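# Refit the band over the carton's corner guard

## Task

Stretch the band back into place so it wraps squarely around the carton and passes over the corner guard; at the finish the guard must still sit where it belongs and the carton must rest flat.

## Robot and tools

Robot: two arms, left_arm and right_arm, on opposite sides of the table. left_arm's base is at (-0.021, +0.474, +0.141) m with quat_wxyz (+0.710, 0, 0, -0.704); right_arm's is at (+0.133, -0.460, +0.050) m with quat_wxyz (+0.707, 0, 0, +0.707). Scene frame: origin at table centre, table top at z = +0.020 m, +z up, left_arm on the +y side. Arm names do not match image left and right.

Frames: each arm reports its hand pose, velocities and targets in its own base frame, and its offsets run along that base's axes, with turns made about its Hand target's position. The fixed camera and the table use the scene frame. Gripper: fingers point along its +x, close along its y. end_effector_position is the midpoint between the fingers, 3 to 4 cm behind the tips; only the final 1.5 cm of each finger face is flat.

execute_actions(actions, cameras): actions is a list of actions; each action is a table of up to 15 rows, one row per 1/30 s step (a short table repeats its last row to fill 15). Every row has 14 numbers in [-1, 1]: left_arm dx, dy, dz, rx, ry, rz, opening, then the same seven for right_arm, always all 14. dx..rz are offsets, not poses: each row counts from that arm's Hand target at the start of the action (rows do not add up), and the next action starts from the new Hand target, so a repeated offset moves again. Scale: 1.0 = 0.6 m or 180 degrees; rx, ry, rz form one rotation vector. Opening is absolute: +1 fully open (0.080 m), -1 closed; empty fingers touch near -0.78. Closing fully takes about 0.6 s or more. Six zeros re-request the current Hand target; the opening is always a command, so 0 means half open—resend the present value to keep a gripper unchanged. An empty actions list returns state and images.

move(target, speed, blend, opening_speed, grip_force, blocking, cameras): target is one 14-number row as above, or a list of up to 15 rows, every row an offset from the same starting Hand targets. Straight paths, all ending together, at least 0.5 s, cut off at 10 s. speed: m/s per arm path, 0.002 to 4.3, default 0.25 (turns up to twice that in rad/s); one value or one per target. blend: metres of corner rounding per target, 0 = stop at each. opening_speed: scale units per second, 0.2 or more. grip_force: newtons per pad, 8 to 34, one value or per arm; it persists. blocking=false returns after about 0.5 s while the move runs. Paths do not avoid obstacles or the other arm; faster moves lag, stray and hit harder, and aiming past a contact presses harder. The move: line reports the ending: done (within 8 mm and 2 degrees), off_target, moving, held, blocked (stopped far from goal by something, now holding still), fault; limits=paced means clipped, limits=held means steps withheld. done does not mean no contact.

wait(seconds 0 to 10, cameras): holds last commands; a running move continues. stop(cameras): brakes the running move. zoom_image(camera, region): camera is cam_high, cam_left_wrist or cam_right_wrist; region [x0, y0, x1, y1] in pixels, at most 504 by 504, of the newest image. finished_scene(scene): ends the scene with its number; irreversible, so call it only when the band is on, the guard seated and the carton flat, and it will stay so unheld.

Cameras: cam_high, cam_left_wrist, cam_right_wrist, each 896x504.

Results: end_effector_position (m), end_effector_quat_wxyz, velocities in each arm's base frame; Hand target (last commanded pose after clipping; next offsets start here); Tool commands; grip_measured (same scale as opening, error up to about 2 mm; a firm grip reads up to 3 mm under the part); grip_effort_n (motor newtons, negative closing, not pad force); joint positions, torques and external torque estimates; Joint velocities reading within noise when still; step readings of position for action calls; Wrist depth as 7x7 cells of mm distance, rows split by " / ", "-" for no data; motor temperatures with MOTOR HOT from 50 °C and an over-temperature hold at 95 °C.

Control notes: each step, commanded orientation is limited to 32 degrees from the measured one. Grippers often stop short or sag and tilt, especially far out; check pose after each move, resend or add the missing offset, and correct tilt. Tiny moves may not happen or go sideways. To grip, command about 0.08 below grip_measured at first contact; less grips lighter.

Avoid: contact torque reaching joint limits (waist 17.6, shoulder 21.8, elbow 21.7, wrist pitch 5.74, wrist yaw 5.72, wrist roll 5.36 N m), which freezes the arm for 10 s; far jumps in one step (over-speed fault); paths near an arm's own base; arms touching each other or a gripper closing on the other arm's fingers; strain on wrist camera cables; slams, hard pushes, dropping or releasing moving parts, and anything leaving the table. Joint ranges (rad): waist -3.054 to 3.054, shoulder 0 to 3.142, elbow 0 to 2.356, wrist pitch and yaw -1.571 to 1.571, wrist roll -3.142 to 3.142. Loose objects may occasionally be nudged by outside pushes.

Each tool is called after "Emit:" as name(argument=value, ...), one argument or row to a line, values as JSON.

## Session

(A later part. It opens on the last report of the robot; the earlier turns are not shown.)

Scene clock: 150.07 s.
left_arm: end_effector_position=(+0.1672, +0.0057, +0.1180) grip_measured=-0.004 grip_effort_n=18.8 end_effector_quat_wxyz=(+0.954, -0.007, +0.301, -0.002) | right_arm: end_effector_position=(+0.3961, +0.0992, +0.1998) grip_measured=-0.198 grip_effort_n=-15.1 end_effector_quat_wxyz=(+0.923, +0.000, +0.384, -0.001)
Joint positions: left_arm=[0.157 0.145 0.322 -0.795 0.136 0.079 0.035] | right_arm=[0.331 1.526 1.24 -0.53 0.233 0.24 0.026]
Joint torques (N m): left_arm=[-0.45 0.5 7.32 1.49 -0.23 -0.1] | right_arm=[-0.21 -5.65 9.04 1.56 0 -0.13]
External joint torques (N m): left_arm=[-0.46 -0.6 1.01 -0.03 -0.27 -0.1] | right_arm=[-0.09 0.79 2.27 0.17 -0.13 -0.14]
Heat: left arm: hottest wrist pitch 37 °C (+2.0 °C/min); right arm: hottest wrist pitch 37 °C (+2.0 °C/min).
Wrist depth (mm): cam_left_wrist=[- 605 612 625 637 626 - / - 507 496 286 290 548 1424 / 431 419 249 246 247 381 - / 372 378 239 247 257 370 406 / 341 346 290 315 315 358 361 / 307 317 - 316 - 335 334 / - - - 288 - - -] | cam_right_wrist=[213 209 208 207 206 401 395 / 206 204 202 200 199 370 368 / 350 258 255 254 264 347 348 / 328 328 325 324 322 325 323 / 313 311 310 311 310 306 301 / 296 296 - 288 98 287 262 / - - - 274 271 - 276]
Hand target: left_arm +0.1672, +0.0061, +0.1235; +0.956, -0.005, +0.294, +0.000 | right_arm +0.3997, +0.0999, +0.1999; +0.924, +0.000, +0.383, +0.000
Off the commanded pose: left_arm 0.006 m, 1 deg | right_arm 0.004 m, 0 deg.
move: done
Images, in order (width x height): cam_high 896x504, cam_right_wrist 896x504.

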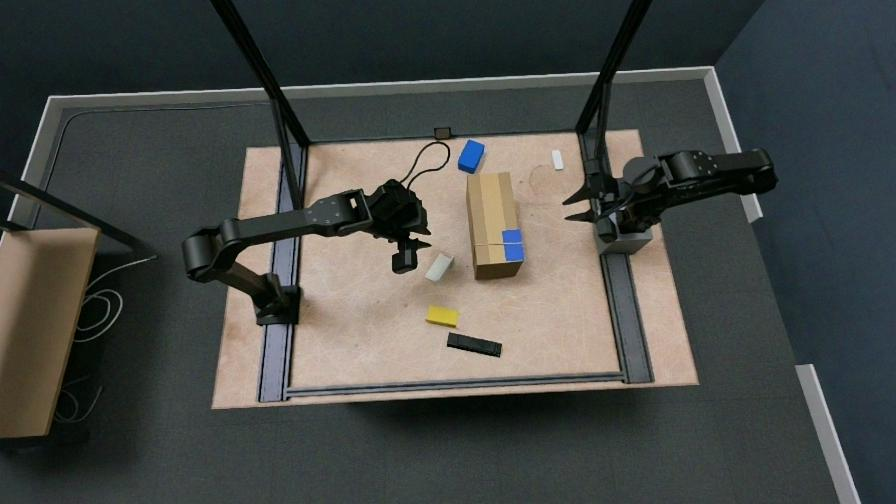

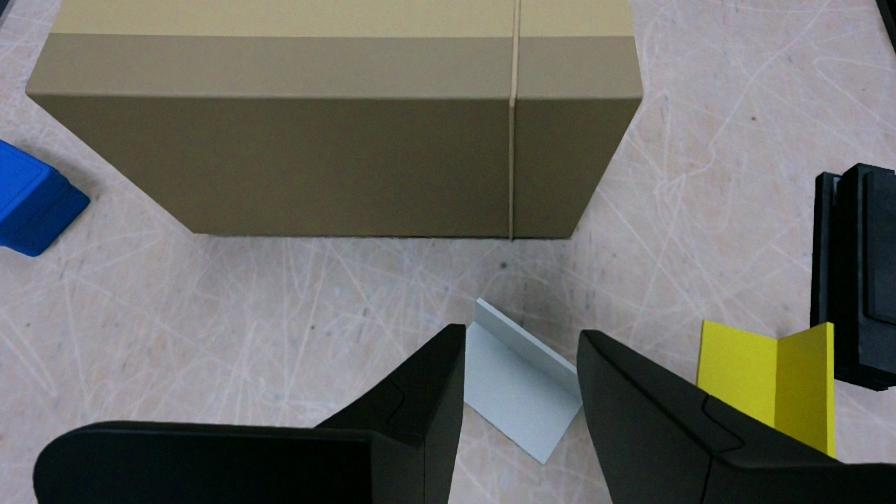

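Emit:
move(
  target=[0,0,0,0,0,0,0,0.12,0.005,-0.03,0,0,0,-0.2],
  cameras=["cam_right_wrist","cam_left_wrist"],
  speed=0.15,
)

Scene clock: 155.80 s.
left_arm: end_effector_position=(+0.1672, +0.0057, +0.1180) grip_measured=-0.004 grip_effort_n=19.3 end_effector_quat_wxyz=(+0.954, -0.007, +0.301, -0.002) | right_arm: end_effector_position=(+0.4682, +0.1026, +0.1845) grip_measured=-0.198 grip_effort_n=-15.1 end_effector_quat_wxyz=(+0.925, +0.001, +0.381, -0.001)
Joint positions: left_arm=[0.157 0.145 0.322 -0.795 0.136 0.079 0.035] | right_arm=[0.277 1.79 1.462 -0.474 0.196 0.2 0.026]
Joint torques (N m): left_arm=[-0.21 0.43 7.15 1.5 -0.26 -0.05] | right_arm=[-0.31 -7.38 9.04 1.4 -0.02 -0.14]
External joint torques (N m): left_arm=[-0.2 -0.64 0.78 -0.05 -0.31 -0.06] | right_arm=[-0.27 1.1 2.22 -0.02 -0.11 -0.14]
Heat: left arm: hottest elbow 37 °C (+3.0 °C/min); right arm: hottest elbow 36 °C (+2.0 °C/min).
Wrist depth (mm): cam_left_wrist=[1506 607 612 621 635 1974 - / - 508 497 286 289 550 1432 / 422 421 239 247 248 265 - / 378 383 239 246 256 381 419 / 341 343 290 314 315 358 359 / 310 318 - 317 - 335 334 / - - - 287 - - -] | cam_right_wrist=[186 185 184 181 177 373 370 / 172 171 170 169 167 341 344 / 160 160 159 157 156 316 322 / 162 160 158 157 154 300 303 / 288 248 245 219 214 286 285 / 277 276 - 272 98 273 269 / - - - - 250 - -]
Hand target: left_arm +0.1672, +0.0061, +0.1235; +0.956, -0.005, +0.294, +0.000 | right_arm +0.4717, +0.1029, +0.1819; +0.924, +0.000, +0.383, +0.000
Off the commanded pose: left_arm 0.006 m, 1 deg | right_arm 0.004 m, 0 deg.
move: done
Images, in order (width x height): cam_left_wrist 896x504, cam_right_wrist 896x504.

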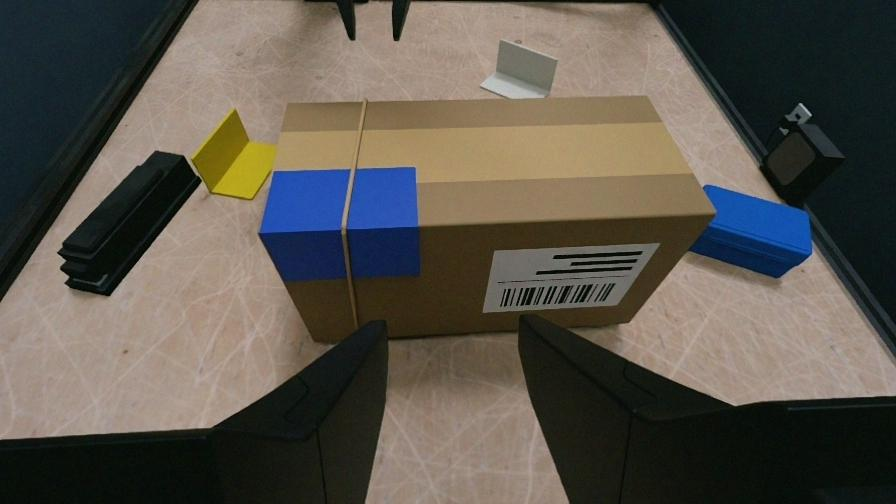

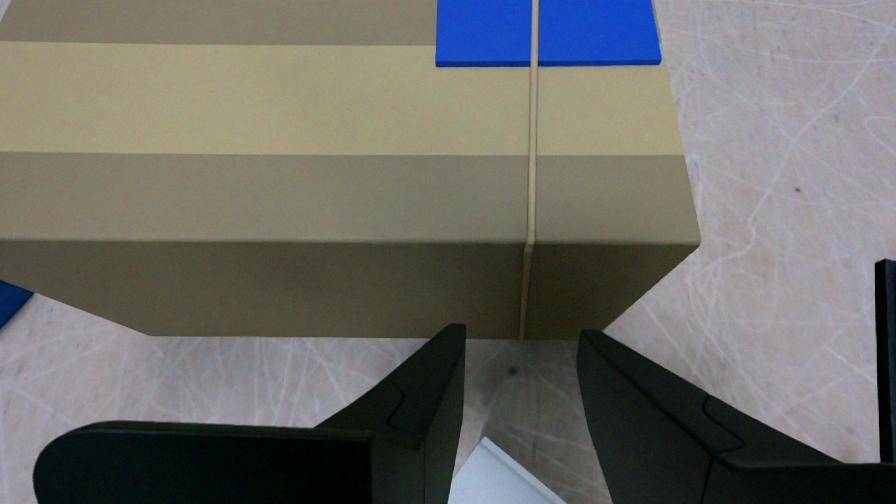

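Emit:
move(
  target=[0,0,0,0,0,0,0,0.049,-0.005,-0.036,0,0,0,-0.2],
  cameras=["cam_right_wrist"],
  speed=0.08,
)

Emit:
zoom_image(
  camera="cam_right_wrist",
  region=[416, 230, 626, 400],
)

Scene clock: 160.77 s.
left_arm: end_effector_position=(+0.1672, +0.0057, +0.1180) grip_measured=-0.004 grip_effort_n=18.8 end_effector_quat_wxyz=(+0.954, -0.007, +0.301, -0.002) | right_arm: end_effector_position=(+0.4972, +0.0996, +0.1631) grip_measured=-0.198 grip_effort_n=-15.1 end_effector_quat_wxyz=(+0.924, +0.001, +0.382, -0.001)
Joint positions: left_arm=[0.157 0.145 0.322 -0.795 0.136 0.079 0.035] | right_arm=[0.25 1.904 1.525 -0.422 0.178 0.181 0.026]
Joint torques (N m): left_arm=[-0.14 0.49 7.29 1.5 -0.17 -0.04] | right_arm=[-0.26 -8.2 9 1.62 -0.03 -0.14]
External joint torques (N m): left_arm=[-0.13 -0.56 0.84 -0.08 -0.22 -0.04] | right_arm=[-0.32 1.06 2.24 0.2 -0.11 -0.14]
Heat: left arm: hottest elbow 37 °C (+2.0 °C/min); right arm: hottest shoulder 36 °C (+1.0 °C/min).
Wrist depth (mm): cam_left_wrist=[- 612 592 601 642 1807 - / 1432 511 496 286 290 554 1432 / 447 - 238 246 248 380 1327 / 381 379 232 248 255 381 - / 340 343 290 314 315 358 361 / 309 317 - 317 - 334 332 / - - - 289 - - -] | cam_right_wrist=[153 153 152 147 145 335 339 / 143 143 141 140 139 142 315 / 133 132 131 132 130 131 295 / 125 124 123 124 122 123 277 / 135 133 148 118 117 141 261 / 252 253 - 244 98 250 247 / - - - 234 235 - 238]
Hand target: left_arm +0.1672, +0.0061, +0.1235; +0.956, -0.005, +0.294, +0.000 | right_arm +0.5010, +0.0998, +0.1603; +0.924, +0.000, +0.384, +0.000
Off the commanded pose: left_arm 0.006 m, 1 deg | right_arm 0.005 m, 0 deg.
move: done
Images, in order (width x height): cam_right_wrist 896x504.

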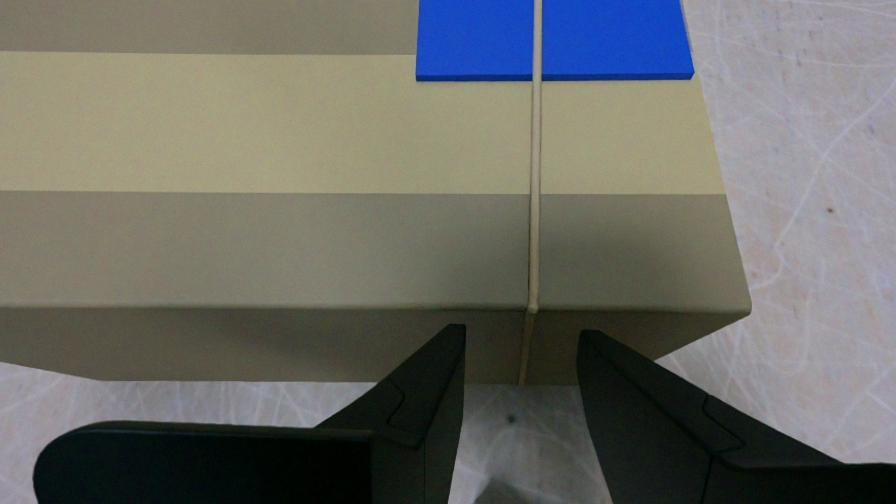

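Scaled by 2.400 from the camera's 896x504 image, which has a finer 1280x720 frame.

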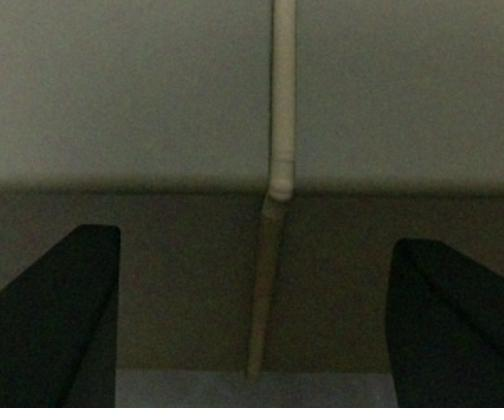

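Emit:
move(
  target=[0,0,0,0,0,0,0,0.018,-0.004,-0.019,0,0,0,-0.2],
  cameras=["cam_right_wrist"],
  speed=0.05,
)

Emit:
zoom_image(
  camera="cam_right_wrist",
  region=[416, 230, 626, 400],
)

Scene clock: 164.63 s.
left_arm: end_effector_position=(+0.1672, +0.0057, +0.1180) grip_measured=-0.004 grip_effort_n=18.8 end_effector_quat_wxyz=(+0.954, -0.007, +0.301, -0.002) | right_arm: end_effector_position=(+0.5033, +0.0988, +0.1549) grip_measured=-0.198 grip_effort_n=-14.2 end_effector_quat_wxyz=(+0.923, -0.001, +0.385, +0.002)
Joint positions: left_arm=[0.157 0.145 0.322 -0.795 0.136 0.079 0.035] | right_arm=[0.243 1.932 1.533 -0.405 0.168 0.171 0.026]
Joint torques (N m): left_arm=[-0.17 0.63 7.47 1.48 -0.22 -0.06] | right_arm=[-0.58 -6.58 9.65 2.57 0 -0.08]
External joint torques (N m): left_arm=[-0.17 -0.43 1.04 -0.1 -0.27 -0.06] | right_arm=[-0.6 2.84 2.91 1.15 -0.08 -0.09]
Heat: left arm: hottest elbow 37 °C (+2.0 °C/min); right arm: hottest shoulder 36 °C (+1.0 °C/min).
Wrist depth (mm): cam_left_wrist=[1407 605 587 599 637 609 1358 / - 507 482 285 290 545 1390 / 448 411 249 246 247 265 441 / 372 379 234 247 257 286 - / 342 345 290 315 314 356 361 / 310 318 - 317 - 335 334 / - - - 288 - - -] | cam_right_wrist=[143 143 142 139 136 320 328 / 133 134 130 130 128 133 305 / 125 124 123 122 121 122 286 / 117 115 116 115 114 113 268 / 131 115 126 109 108 115 253 / 245 215 172 238 89 243 240 / - - - 230 230 - 233]
Hand target: left_arm +0.1672, +0.0061, +0.1235; +0.956, -0.005, +0.294, +0.000 | right_arm +0.5118, +0.0975, +0.1488; +0.924, +0.000, +0.384, +0.000
Off the commanded pose: left_arm 0.006 m, 1 deg | right_arm 0.011 m, 0 deg.
move: off_target (right_arm)
Images, in order (width x height): cam_right_wrist 896x504.

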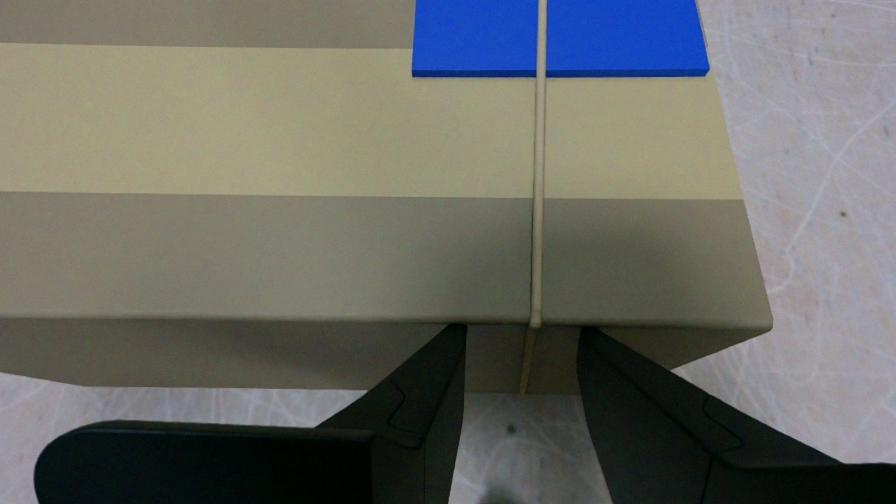

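Scaled by 2.400 from the camera's 896x504 image, which has a finer 1280x720 frame.

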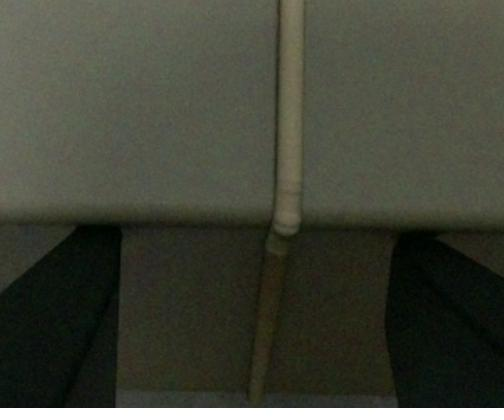

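Emit:
move(
  target=[0,0,0,0,0,0,0,-0.005,-0.003,0.004,0,0,0,-1],
  cameras=["cam_right_wrist"],
  speed=0.05,
  opening_speed=0.6,
)

Emit:
zoom_image(
  camera="cam_right_wrist",
  region=[416, 230, 626, 400],
)

Scene clock: 168.83 s.
left_arm: end_effector_position=(+0.1672, +0.0057, +0.1180) grip_measured=-0.004 grip_effort_n=18.8 end_effector_quat_wxyz=(+0.954, -0.007, +0.301, -0.002) | right_arm: end_effector_position=(+0.5034, +0.0979, +0.1547) grip_measured=-0.772 grip_effort_n=-35.6 end_effector_quat_wxyz=(+0.923, +0.001, +0.385, +0.003)
Joint positions: left_arm=[0.157 0.145 0.322 -0.795 0.136 0.079 0.035] | right_arm=[0.239 1.932 1.533 -0.405 0.161 0.17 0]
Joint torques (N m): left_arm=[-0.29 0.62 7.39 1.51 -0.19 -0.03] | right_arm=[-0.5 -8.15 8.63 2.34 0.18 -0.12]
External joint torques (N m): left_arm=[-0.29 -0.46 1 -0.06 -0.24 -0.03] | right_arm=[-0.57 1.29 1.89 0.93 0.11 -0.12]
Motor temperatures (°C): left_arm=[24 25 37 37 28 27] | right_arm=[30 36 38 38 31 26]
Heat: left arm: hottest elbow 37 °C (+2.0 °C/min); right arm: hottest elbow 38 °C (+4.0 °C/min).
Wrist depth (mm): cam_left_wrist=[1576 598 572 605 633 705 1727 / - 507 283 284 289 536 - / 458 426 244 247 248 266 1327 / 371 385 236 246 256 386 391 / 341 345 289 315 316 357 362 / 309 318 - 316 - 334 334 / - - - 288 - - -] | cam_right_wrist=[141 140 140 135 133 139 322 / 131 132 128 127 127 130 301 / 124 122 121 120 118 119 282 / 115 113 114 113 112 111 266 / 133 130 126 108 107 107 250 / 244 240 238 - 81 238 238 / - - - - - - 230]
Hand target: left_arm +0.1672, +0.0061, +0.1235; +0.956, -0.005, +0.294, +0.000 | right_arm +0.5088, +0.0956, +0.1512; +0.924, +0.000, +0.384, +0.000
Off the commanded pose: left_arm 0.006 m, 1 deg | right_arm 0.007 m, 0 deg.
move: done
Images, in order (width x height): cam_right_wrist 896x504.

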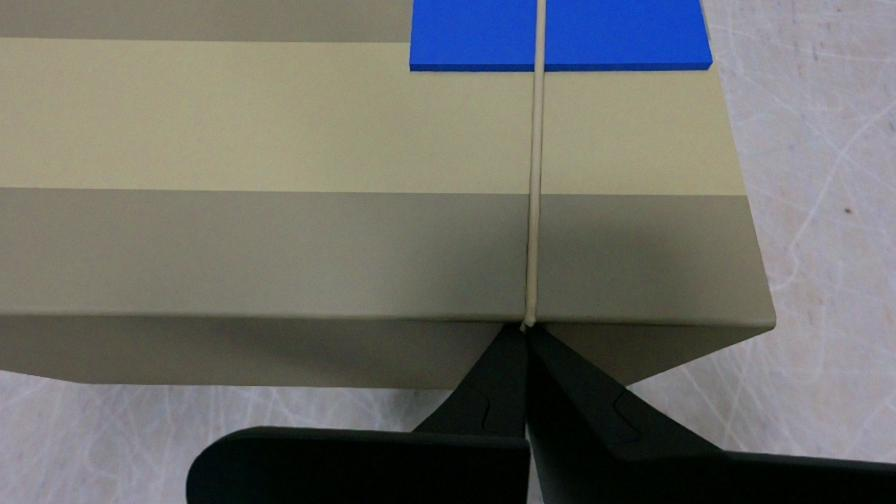

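Scaled by 2.400 from the camera's 896x504 image, which has a finer 1280x720 frame.

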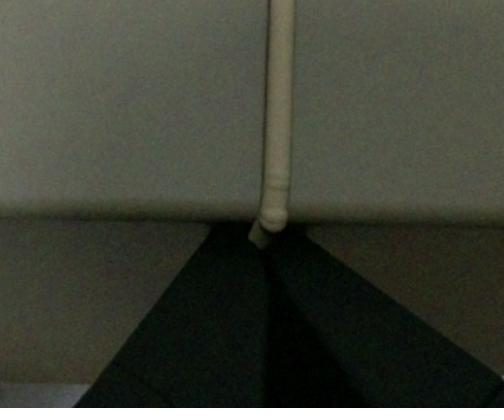

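Emit:
move(
  target=[
    [0,0,0,0,0,0,0,-0.018,0,0.012,0,0,0,-1],
    [-0.0,0,0,0,0,0,0,-0.018,-0.03,0.012,0,0,0,-1],
  ],
  cameras=["cam_right_wrist","cam_left_wrist"],
  speed=0.05,
)

Emit:
zoom_image(
  camera="cam_right_wrist",
  region=[416, 230, 626, 400],
)

Emit:
zoom_image(
  camera="cam_left_wrist",
  region=[240, 50, 540, 350],
)

Scene clock: 176.13 s.
left_arm: end_effector_position=(+0.1672, +0.0057, +0.1180) grip_measured=-0.004 grip_effort_n=18.8 end_effector_quat_wxyz=(+0.954, -0.007, +0.301, -0.002) | right_arm: end_effector_position=(+0.5007, +0.0819, +0.1520) grip_measured=-0.772 grip_effort_n=-31.9 end_effector_quat_wxyz=(+0.921, -0.001, +0.389, +0.002)
Joint positions: left_arm=[0.157 0.145 0.322 -0.795 0.136 0.079 0.035] | right_arm=[0.203 1.914 1.501 -0.396 0.137 0.143 0]
Joint torques (N m): left_arm=[-0.11 0.6 7.24 1.53 -0.23 -0.08] | right_arm=[-0.57 -12.79 6.4 1.52 0.09 -0.13]
External joint torques (N m): left_arm=[-0.13 -0.49 0.91 -0.02 -0.27 -0.08] | right_arm=[-0.57 -3.45 -0.36 0.1 0.03 -0.14]
Heat: left arm: hottest elbow 37 °C (+3.0 °C/min); right arm: hottest elbow 39 °C (+5.1 °C/min).
Wrist depth (mm): cam_left_wrist=[1506 584 305 605 640 613 - / 1666 511 286 285 290 529 - / 429 422 247 247 248 383 - / 360 378 232 247 257 373 384 / 342 344 290 315 314 356 361 / 310 317 - 317 - 334 334 / - - - 288 - - -] | cam_right_wrist=[138 136 135 131 129 319 317 / 127 127 125 124 123 298 296 / 120 118 117 117 114 277 279 / 111 110 110 110 109 258 262 / 133 131 128 123 109 246 247 / 242 240 239 - 81 236 235 / - - - - - - 227]
Hand target: left_arm +0.1672, +0.0061, +0.1235; +0.956, -0.005, +0.294, +0.000 | right_arm +0.4981, +0.0777, +0.1585; +0.924, +0.000, +0.383, +0.000
Off the commanded pose: left_arm 0.006 m, 1 deg | right_arm 0.008 m, 1 deg.
move: done
Images, in order (width x height): cam_left_wrist 896x504, cam_right_wrist 896x504.

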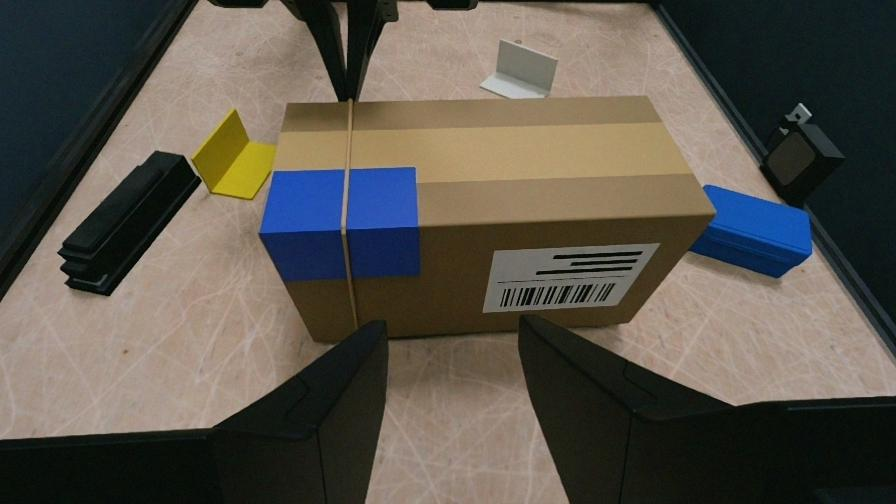

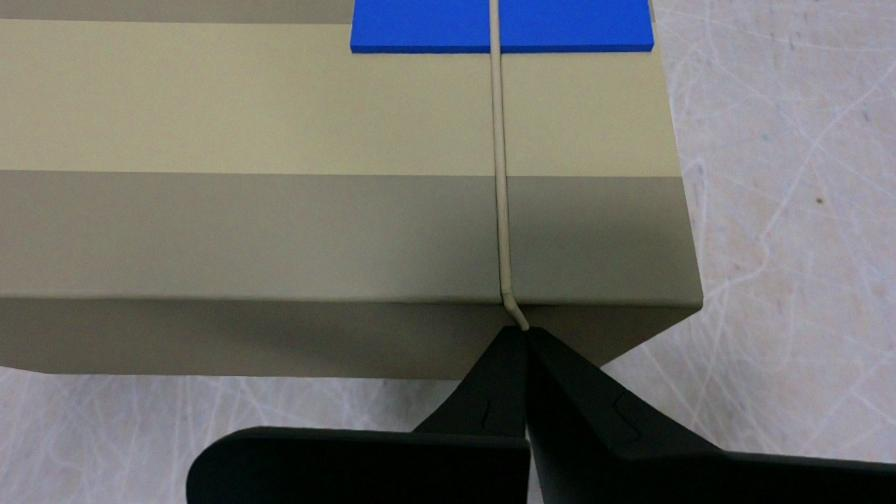

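Scaled by 2.400 from the camera's 896x504 image, which has a finer 1280x720 frame.

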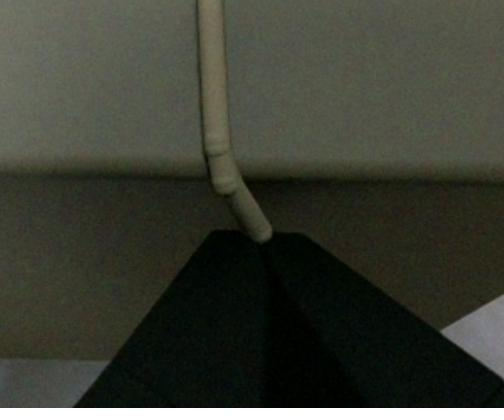

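Scaled by 1.680 from the camera's 896x504 image, which has a finer 1280x720 frame.

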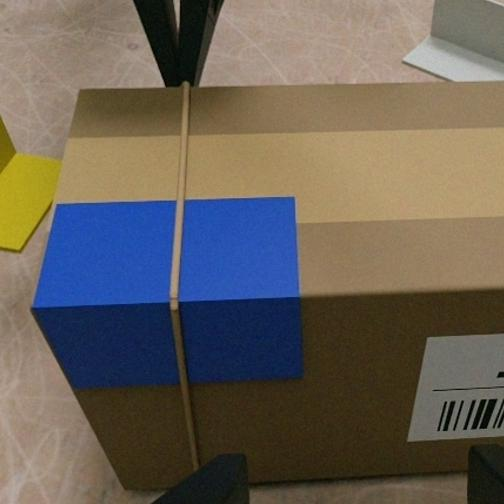

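Emit:
move(
  target=[
    [0,0,0,0,0,0,0,-0.015,0.004,0.015,0,0,0,-1],
    [0,0,0,0,0,0,0,0.010,0.004,-0.012,0,0,0,-1],
    [0,0,0,0,0,0,0,0.01,0.004,-0.012,0,0,0,-0.5],
  ],
  cameras=["cam_right_wrist","cam_left_wrist"],
  speed=0.05,
  opening_speed=0.4,
)

Emit:
zoom_image(
  camera="cam_left_wrist",
  region=[240, 50, 540, 350],
)

Scene clock: 182.80 s.
left_arm: end_effector_position=(+0.1672, +0.0057, +0.1180) grip_measured=-0.004 grip_effort_n=18.8 end_effector_quat_wxyz=(+0.954, -0.007, +0.301, -0.002) | right_arm: end_effector_position=(+0.5004, +0.0808, +0.1528) grip_measured=-0.503 grip_effort_n=11.9 end_effector_quat_wxyz=(+0.924, +0.000, +0.384, +0.001)
Joint positions: left_arm=[0.157 0.145 0.322 -0.795 0.136 0.079 0.035] | right_arm=[0.202 1.906 1.487 -0.378 0.141 0.143 0.012]
Joint torques (N m): left_arm=[-0.31 0.51 7.36 1.49 -0.23 -0.01] | right_arm=[-0.27 -8.52 8.94 1.59 0.04 -0.06]
External joint torques (N m): left_arm=[-0.31 -0.55 0.96 -0.07 -0.28 -0.02] | right_arm=[-0.25 0.77 2.17 0.16 -0.03 -0.06]
Heat: left arm: hottest elbow 38 °C (+5.0 °C/min); right arm: hottest shoulder 40 °C (+5.0 °C/min).
Wrist depth (mm): cam_left_wrist=[- 573 284 599 642 615 1556 / 1727 506 285 286 289 531 1415 / 423 415 253 247 248 265 1305 / 368 376 233 247 256 371 395 / 343 345 290 314 314 358 361 / 310 317 - 316 - 336 333 / - - - 288 - - -] | cam_right_wrist=[141 139 136 133 131 326 323 / 129 131 126 126 126 303 301 / 122 120 119 118 117 280 282 / 113 111 112 111 110 263 264 / 145 127 126 122 118 248 250 / 243 241 237 - 87 237 236 / - - - - - - 228]
Hand target: left_arm +0.1672, +0.0061, +0.1235; +0.956, -0.005, +0.294, +0.000 | right_arm +0.5041, +0.0800, +0.1514; +0.924, +0.000, +0.383, +0.000
Off the commanded pose: left_arm 0.006 m, 1 deg | right_arm 0.004 m, 0 deg.
move: done
Images, in order (width x height): cam_left_wrist 896x504, cam_right_wrist 896x504.

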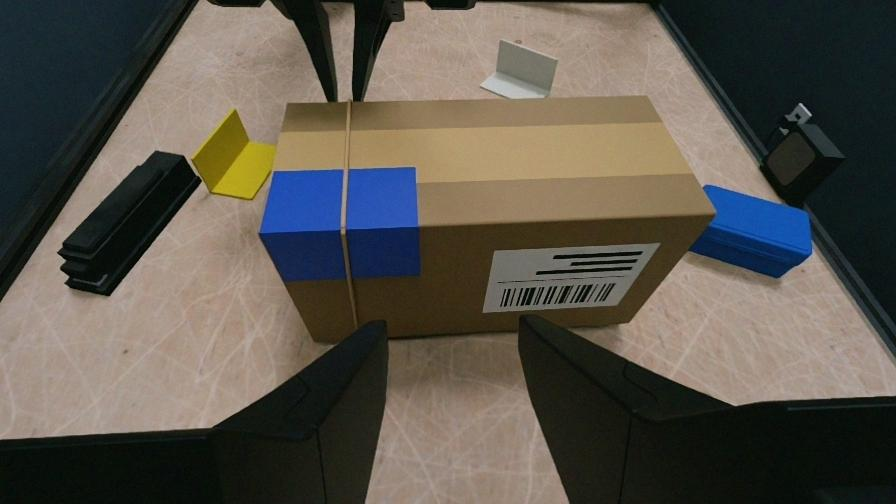

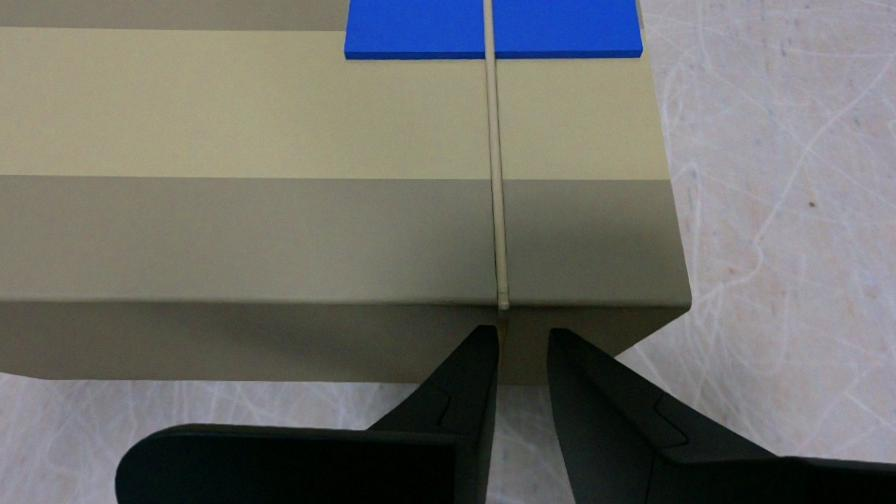

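Scaled by 1.680 from the camera's 896x504 image, which has a finer 1280x720 frame.

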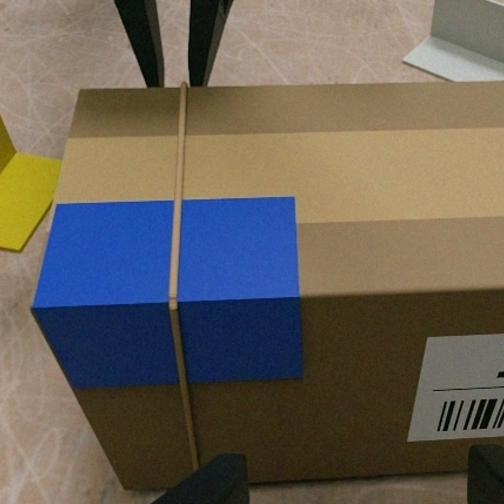

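Emit:
move(
  target=[
    [0.118,0.08,-0.088,0,0.06,0,-0.4,-0.05,0,0.05,0,0,0,-0.4],
    [0.148,0.08,-0.113,0,0.06,0,-0.4,-0.2,0.12,0.16,0,-0.08,0,-0.2],
  ],
  cameras=["cam_right_wrist","cam_left_wrist"],
  speed=[0.15,0.1],
)

Emit:
zoom_image(
  camera="cam_left_wrist",
  region=[348, 230, 558, 400],
)

Emit:
zoom_image(
  camera="cam_right_wrist",
  region=[300, 0, 804, 252],
)

Scene clock: 191.00 s.
left_arm: end_effector_position=(+0.2553, +0.0538, +0.0559) grip_measured=-0.396 grip_effort_n=-16.0 end_effector_quat_wxyz=(+0.924, -0.006, +0.382, -0.002) | right_arm: end_effector_position=(+0.3870, +0.1529, +0.2456) grip_measured=-0.203 grip_effort_n=12.3 end_effector_quat_wxyz=(+0.963, -0.003, +0.268, +0.000)
Joint positions: left_arm=[0.353 1.065 0.316 -0.07 0.254 0.246 0.017] | right_arm=[0.535 1.466 1.21 -0.355 0.453 0.291 0.026]
Joint torques (N m): left_arm=[-0.19 -2.1 5.73 1.63 -0.13 -0.04] | right_arm=[0.24 -8.47 6.73 1.74 0.27 0.19]
External joint torques (N m): left_arm=[-0.19 0.29 -0.27 0.27 -0.26 -0.05] | right_arm=[0.3 -2.34 -0.21 0.21 0.1 0.19]
Heat: left arm: hottest elbow 37 °C (+3.0 °C/min); right arm: hottest shoulder 40 °C (+5.0 °C/min).
Wrist depth (mm): cam_left_wrist=[353 369 377 166 168 173 175 / 323 305 147 149 153 155 156 / 257 300 131 130 138 142 143 / 271 278 122 123 127 128 132 / 253 257 125 119 156 175 189 / 237 243 - 238 - 256 259 / - - - 229 - - -] | cam_right_wrist=[- 571 676 572 327 666 - / - 539 318 319 315 549 559 / 1618 484 278 278 279 481 480 / 436 428 269 266 262 425 437 / 369 386 336 318 311 391 393 / 350 356 - 351 97 362 357 / - - - 323 - - -]
Hand target: left_arm +0.2560, +0.0540, +0.0557; +0.924, -0.005, +0.383, +0.000 | right_arm +0.3841, +0.1520, +0.2473; +0.964, +0.000, +0.265, +0.000
Off the commanded pose: left_arm 0.001 m, 0 deg | right_arm 0.004 m, 1 deg.
move: done
Images, in order (width x height): cam_left_wrist 896x504, cam_right_wrist 896x504.

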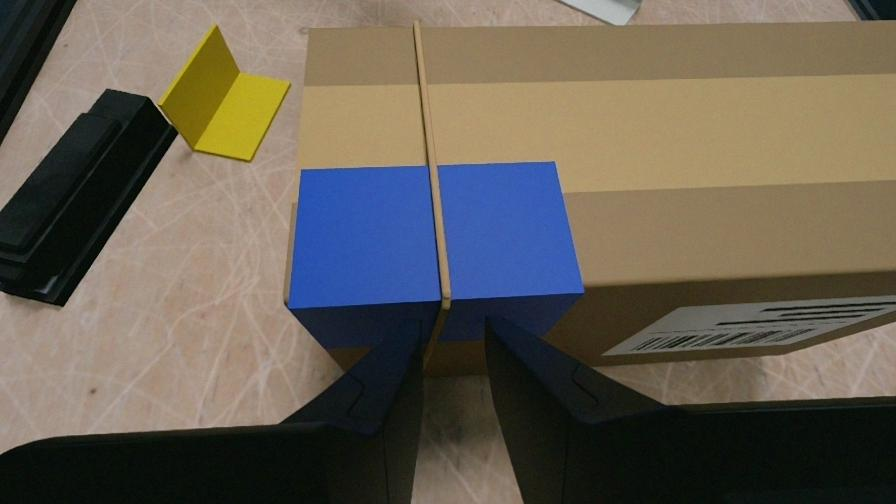

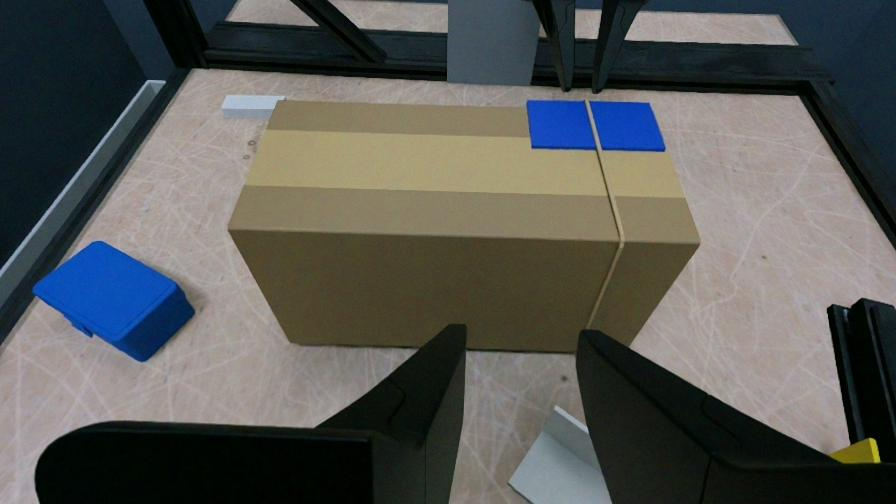

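Scaled by 2.400 from the camera's 896x504 image, which has a finer 1280x720 frame.

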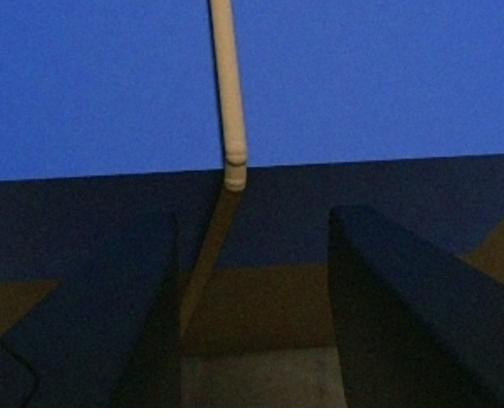

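Scaled by 1.000.

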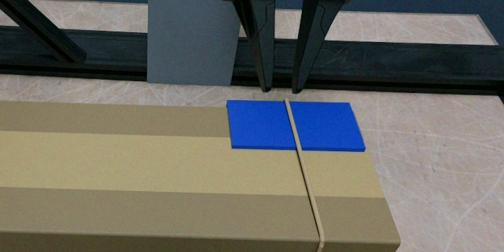

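Emit:
move(
  target=[
    [0.019,-0.003,-0.009,0,0,0,-0.4,0,0,0,0,0,0,-0.2],
    [0.019,-0.003,-0.009,0,0,0,-1,0,0,0,0,0,0,-0.2],
  ],
  cameras=["cam_left_wrist"],
  speed=0.05,
  opening_speed=0.6,
)

Emit:
zoom_image(
  camera="cam_left_wrist",
  region=[348, 230, 558, 400],
)

Scene clock: 201.70 s.
left_arm: end_effector_position=(+0.2626, +0.0533, +0.0457) grip_measured=-0.757 grip_effort_n=-83.5 end_effector_quat_wxyz=(+0.921, -0.007, +0.391, +0.004) | right_arm: end_effector_position=(+0.3870, +0.1529, +0.2456) grip_measured=-0.202 grip_effort_n=11.9 end_effector_quat_wxyz=(+0.963, -0.003, +0.268, +0.000)
Joint positions: left_arm=[0.323 1.146 0.316 0.001 0.22 0.22 0.001] | right_arm=[0.535 1.466 1.21 -0.355 0.453 0.291 0.026]
Joint torques (N m): left_arm=[-0.27 -2.31 6.8 1.91 0.3 -0.04] | right_arm=[0.24 -8.46 6.72 1.73 0.28 0.19]
External joint torques (N m): left_arm=[-0.26 0.48 0.85 0.5 0.19 -0.04] | right_arm=[0.25 -2.36 -0.18 0.21 0.11 0.19]
Motor temperatures (°C): left_arm=[24 25 37 36 28 27] | right_arm=[29 41 38 38 31 26]
Heat: left arm: hottest elbow 37 °C (+1.0 °C/min); right arm: hottest shoulder 41 °C (+6.0 °C/min).
Wrist depth (mm): cam_left_wrist=[332 343 146 147 150 152 154 / 303 298 130 133 137 138 140 / 247 285 119 119 122 125 128 / 258 265 108 107 112 115 118 / 243 245 106 102 135 146 157 / 228 231 - - - 243 248 / - - - - - - -] | cam_right_wrist=[1638 597 668 622 315 648 - / 1747 553 317 319 316 548 548 / 1473 481 277 278 280 479 489 / 446 429 269 266 262 425 437 / 370 381 336 317 310 391 397 / 350 356 - 351 97 362 353 / - - - 322 313 - -]
Hand target: left_arm +0.2674, +0.0523, +0.0503; +0.924, -0.005, +0.383, +0.000 | right_arm +0.3841, +0.1520, +0.2473; +0.964, +0.000, +0.265, +0.000
Off the commanded pose: left_arm 0.007 m, 1 deg | right_arm 0.004 m, 1 deg.
move: done
Images, in order (width x height): cam_left_wrist 896x504.

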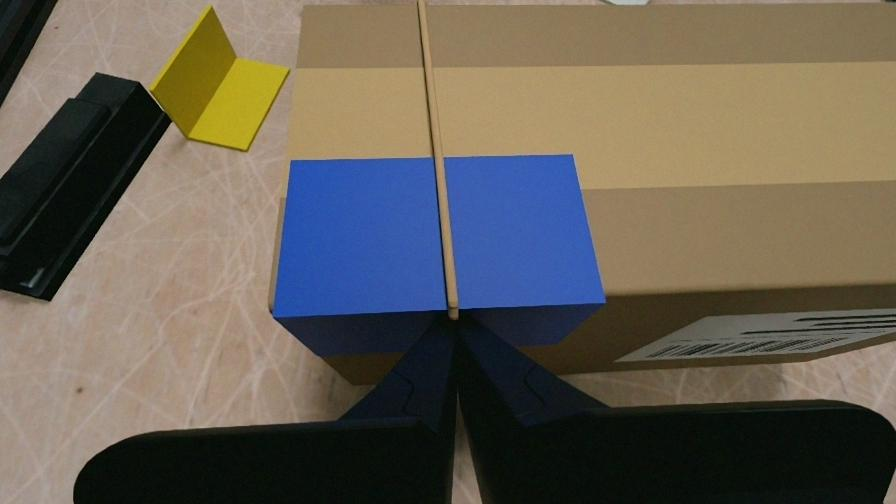

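Scaled by 2.400 from the camera's 896x504 image, which has a finer 1280x720 frame.

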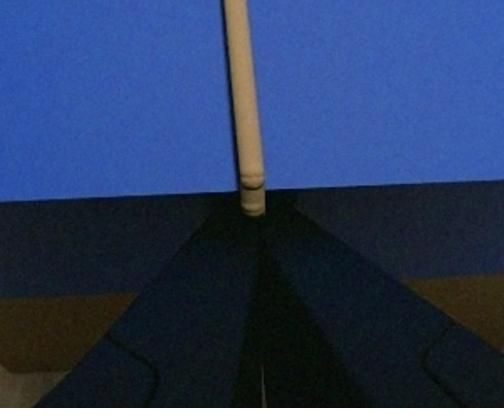

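Emit:
move(
  target=[
    [-0.02,0,0.017,0,0,0,-1,0,0,0,0,0,0,-0.2],
    [-0.02,0.019,0.017,0,0,0,-1,0,0,0,0,0,0,-0.2],
    [0.0,0.019,-0.003,0,0,0,-1,0,0,0,0,0,0,-0.2],
  ],
  cameras=["cam_left_wrist","cam_right_wrist"],
  speed=0.06,
)

Emit:
zoom_image(
  camera="cam_left_wrist",
  region=[348, 230, 558, 400],
)

Scene clock: 206.70 s.
left_arm: end_effector_position=(+0.2623, +0.0623, +0.0455) grip_measured=-0.757 grip_effort_n=-83.5 end_effector_quat_wxyz=(+0.921, -0.009, +0.389, -0.002) | right_arm: end_effector_position=(+0.3870, +0.1529, +0.2456) grip_measured=-0.202 grip_effort_n=11.9 end_effector_quat_wxyz=(+0.963, -0.003, +0.268, +0.000)
Joint positions: left_arm=[0.386 1.168 0.327 0.002 0.275 0.268 0.001] | right_arm=[0.535 1.466 1.21 -0.355 0.453 0.291 0.026]
Joint torques (N m): left_arm=[-0.58 -1.79 6.41 2.41 -0.11 -0.03] | right_arm=[0.23 -8.46 6.71 1.73 0.27 0.19]
External joint torques (N m): left_arm=[-0.57 1.05 0.57 1.03 -0.25 -0.04] | right_arm=[0.25 -2.48 -0.11 0.24 0.11 0.19]
Heat: left arm: hottest elbow 37 °C (+1.0 °C/min); right arm: hottest shoulder 41 °C (+6.0 °C/min).
Wrist depth (mm): cam_left_wrist=[331 339 333 148 152 154 156 / 300 300 133 133 137 140 141 / 268 285 120 119 123 126 130 / 255 264 110 110 115 117 119 / 241 244 241 102 134 147 165 / 226 230 235 - 241 244 251 / - - - - - - -] | cam_right_wrist=[- 615 671 568 317 653 - / - 548 318 320 318 566 549 / 1507 482 278 278 280 481 493 / 442 420 269 265 262 427 438 / 377 373 336 318 310 390 391 / 350 356 - 352 97 361 356 / - - - 324 312 - -]
Hand target: left_arm +0.2673, +0.0637, +0.0484; +0.924, -0.005, +0.383, +0.000 | right_arm +0.3841, +0.1520, +0.2473; +0.964, +0.000, +0.265, +0.000
Off the commanded pose: left_arm 0.006 m, 1 deg | right_arm 0.004 m, 1 deg.
move: done
Images, in order (width x height): cam_left_wrist 896x504, cam_right_wrist 896x504.

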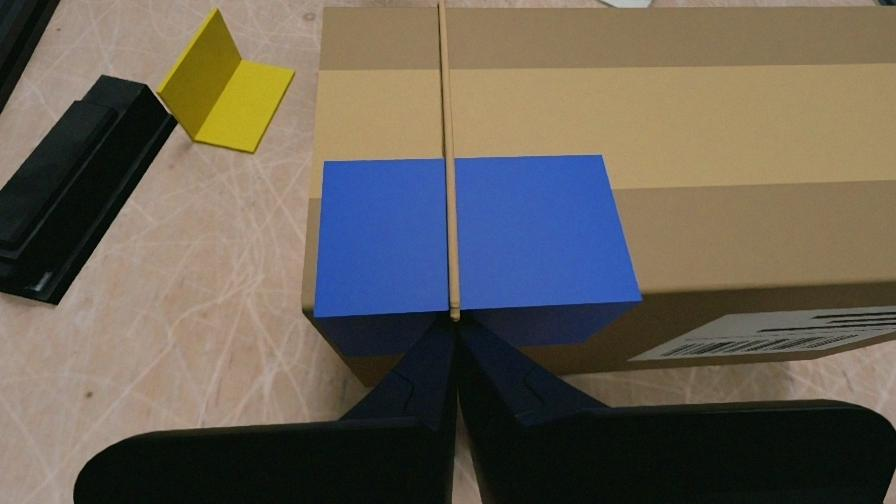

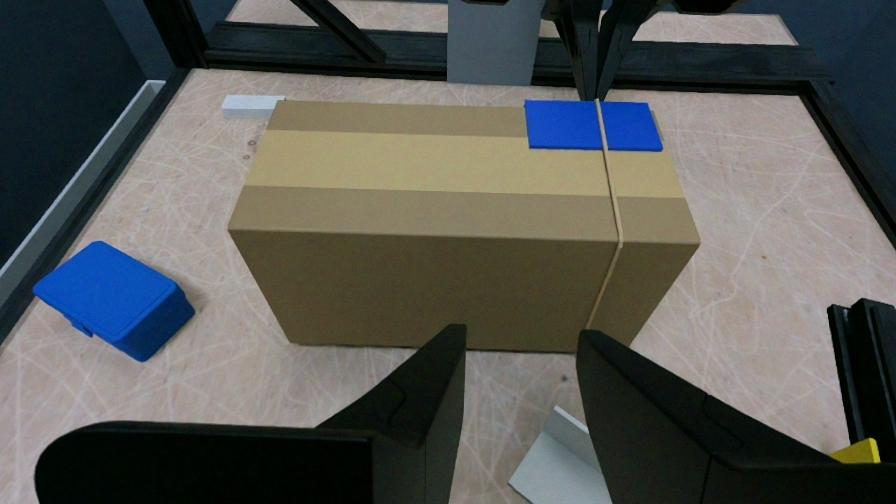

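Scaled by 2.400 from the camera's 896x504 image, which has a finer 1280x720 frame.

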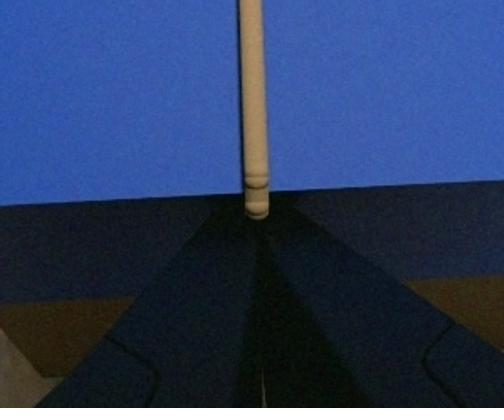

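Emit:
move(
  target=[
    [0,0,0,0,0,0,-0.5,0,0,0,0,0,0,-0.2],
    [-0.042,0,0.042,0,0,0,-0.4,0,0,0,0,0,0,-0.2],
    [-0.167,-0.10,0.125,0,-0.06,0,0,-0.2,0.06,-0.08,0,-0.05,0,-0.2],
  ],
  cameras=["cam_left_wrist","cam_right_wrist"],
  speed=0.12,
)

Emit:
zoom_image(
  camera="cam_left_wrist",
  region=[200, 50, 500, 350],
)

Emit:
zoom_image(
  camera="cam_right_wrist",
  region=[300, 0, 804, 352],
)

Scene clock: 215.40 s.
left_arm: end_effector_position=(+0.1672, +0.0033, +0.1180) grip_measured=-0.005 grip_effort_n=18.8 end_effector_quat_wxyz=(+0.953, -0.006, +0.301, -0.002) | right_arm: end_effector_position=(+0.2660, +0.1897, +0.1992) grip_measured=-0.202 grip_effort_n=11.9 end_effector_quat_wxyz=(+0.982, -0.004, +0.190, +0.000)
Joint positions: left_arm=[0.101 0.141 0.321 -0.795 0.091 0.048 0.035] | right_arm=[0.983 1.212 0.75 -0.168 0.883 0.505 0.026]
Joint torques (N m): left_arm=[-0.31 0.41 7.25 1.56 -0.29 -0.04] | right_arm=[0.26 -5.84 6.42 1.58 0.41 0.21]
External joint torques (N m): left_arm=[-0.3 -0.66 0.86 -0.01 -0.33 -0.04] | right_arm=[0.26 -1.9 -0.21 0.22 0.11 0.2]
Heat: left arm: hottest elbow 36 °C (-1.0 °C/min); right arm: hottest shoulder 41 °C (+6.1 °C/min).
Wrist depth (mm): cam_left_wrist=[- 604 610 623 642 1702 1398 / 1477 507 497 285 289 538 1236 / 432 423 247 246 247 450 - / 359 383 242 246 256 372 422 / 343 344 291 316 314 358 360 / 309 317 - 316 - 334 332 / - - - 288 - - -] | cam_right_wrist=[- - 817 1724 - - - / - - 572 330 329 354 1782 / 1524 516 488 356 352 518 538 / 394 408 417 404 401 437 475 / 362 367 372 375 379 393 400 / 320 329 - 329 97 339 - / - - - 293 289 - -]
Hand target: left_arm +0.1672, +0.0037, +0.1235; +0.956, -0.005, +0.294, +0.000 | right_arm +0.2641, +0.1880, +0.1993; +0.982, +0.000, +0.188, +0.000
Off the commanded pose: left_arm 0.005 m, 1 deg | right_arm 0.003 m, 0 deg.
move: done
Images, in order (width x height): cam_left_wrist 896x504, cam_right_wrist 896x504.

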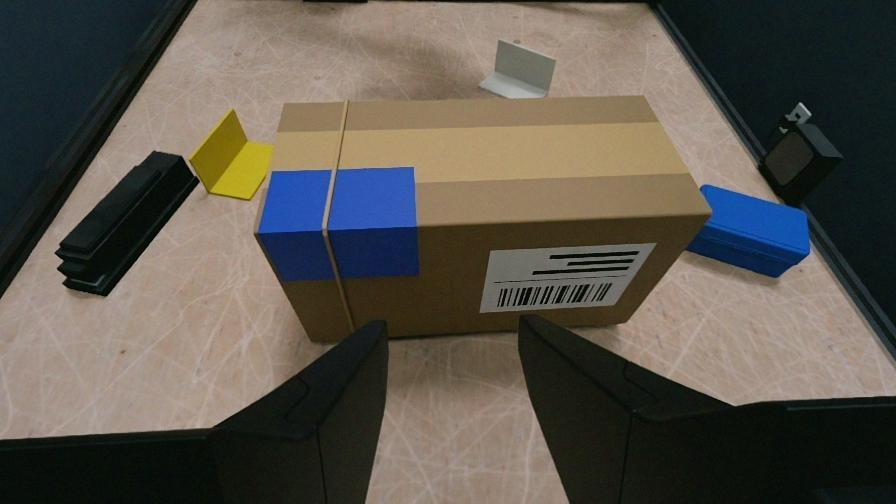

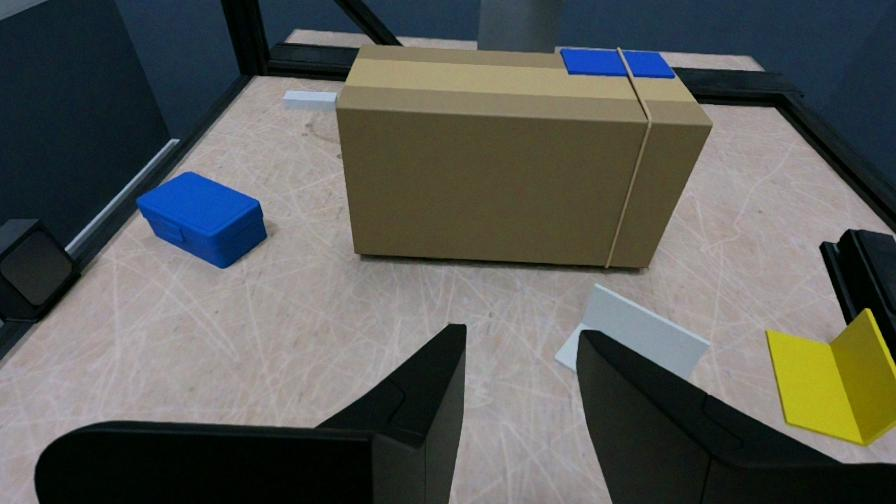

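Scaled by 1.680 from the camera's 896x504 image, which has a finer 1280x720 frame.

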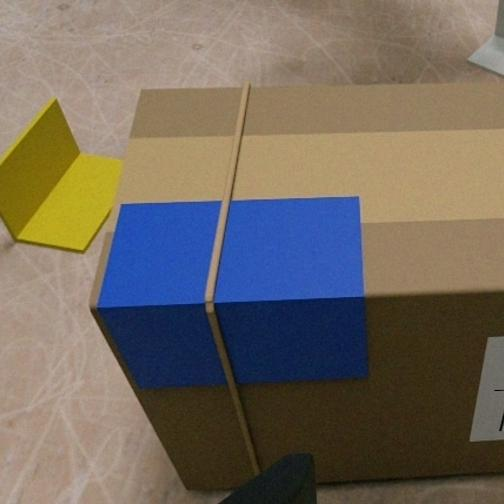

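Scaled by 1.000.

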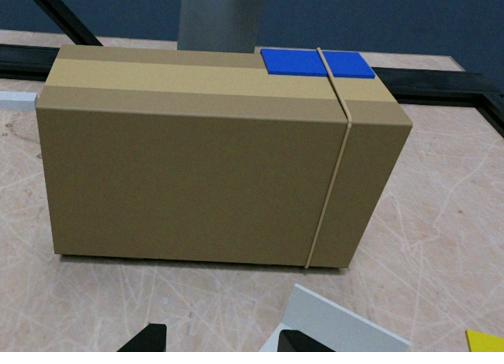

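Emit:
finished_scene(
  scene=1,
)

The scene is finished: the task was done.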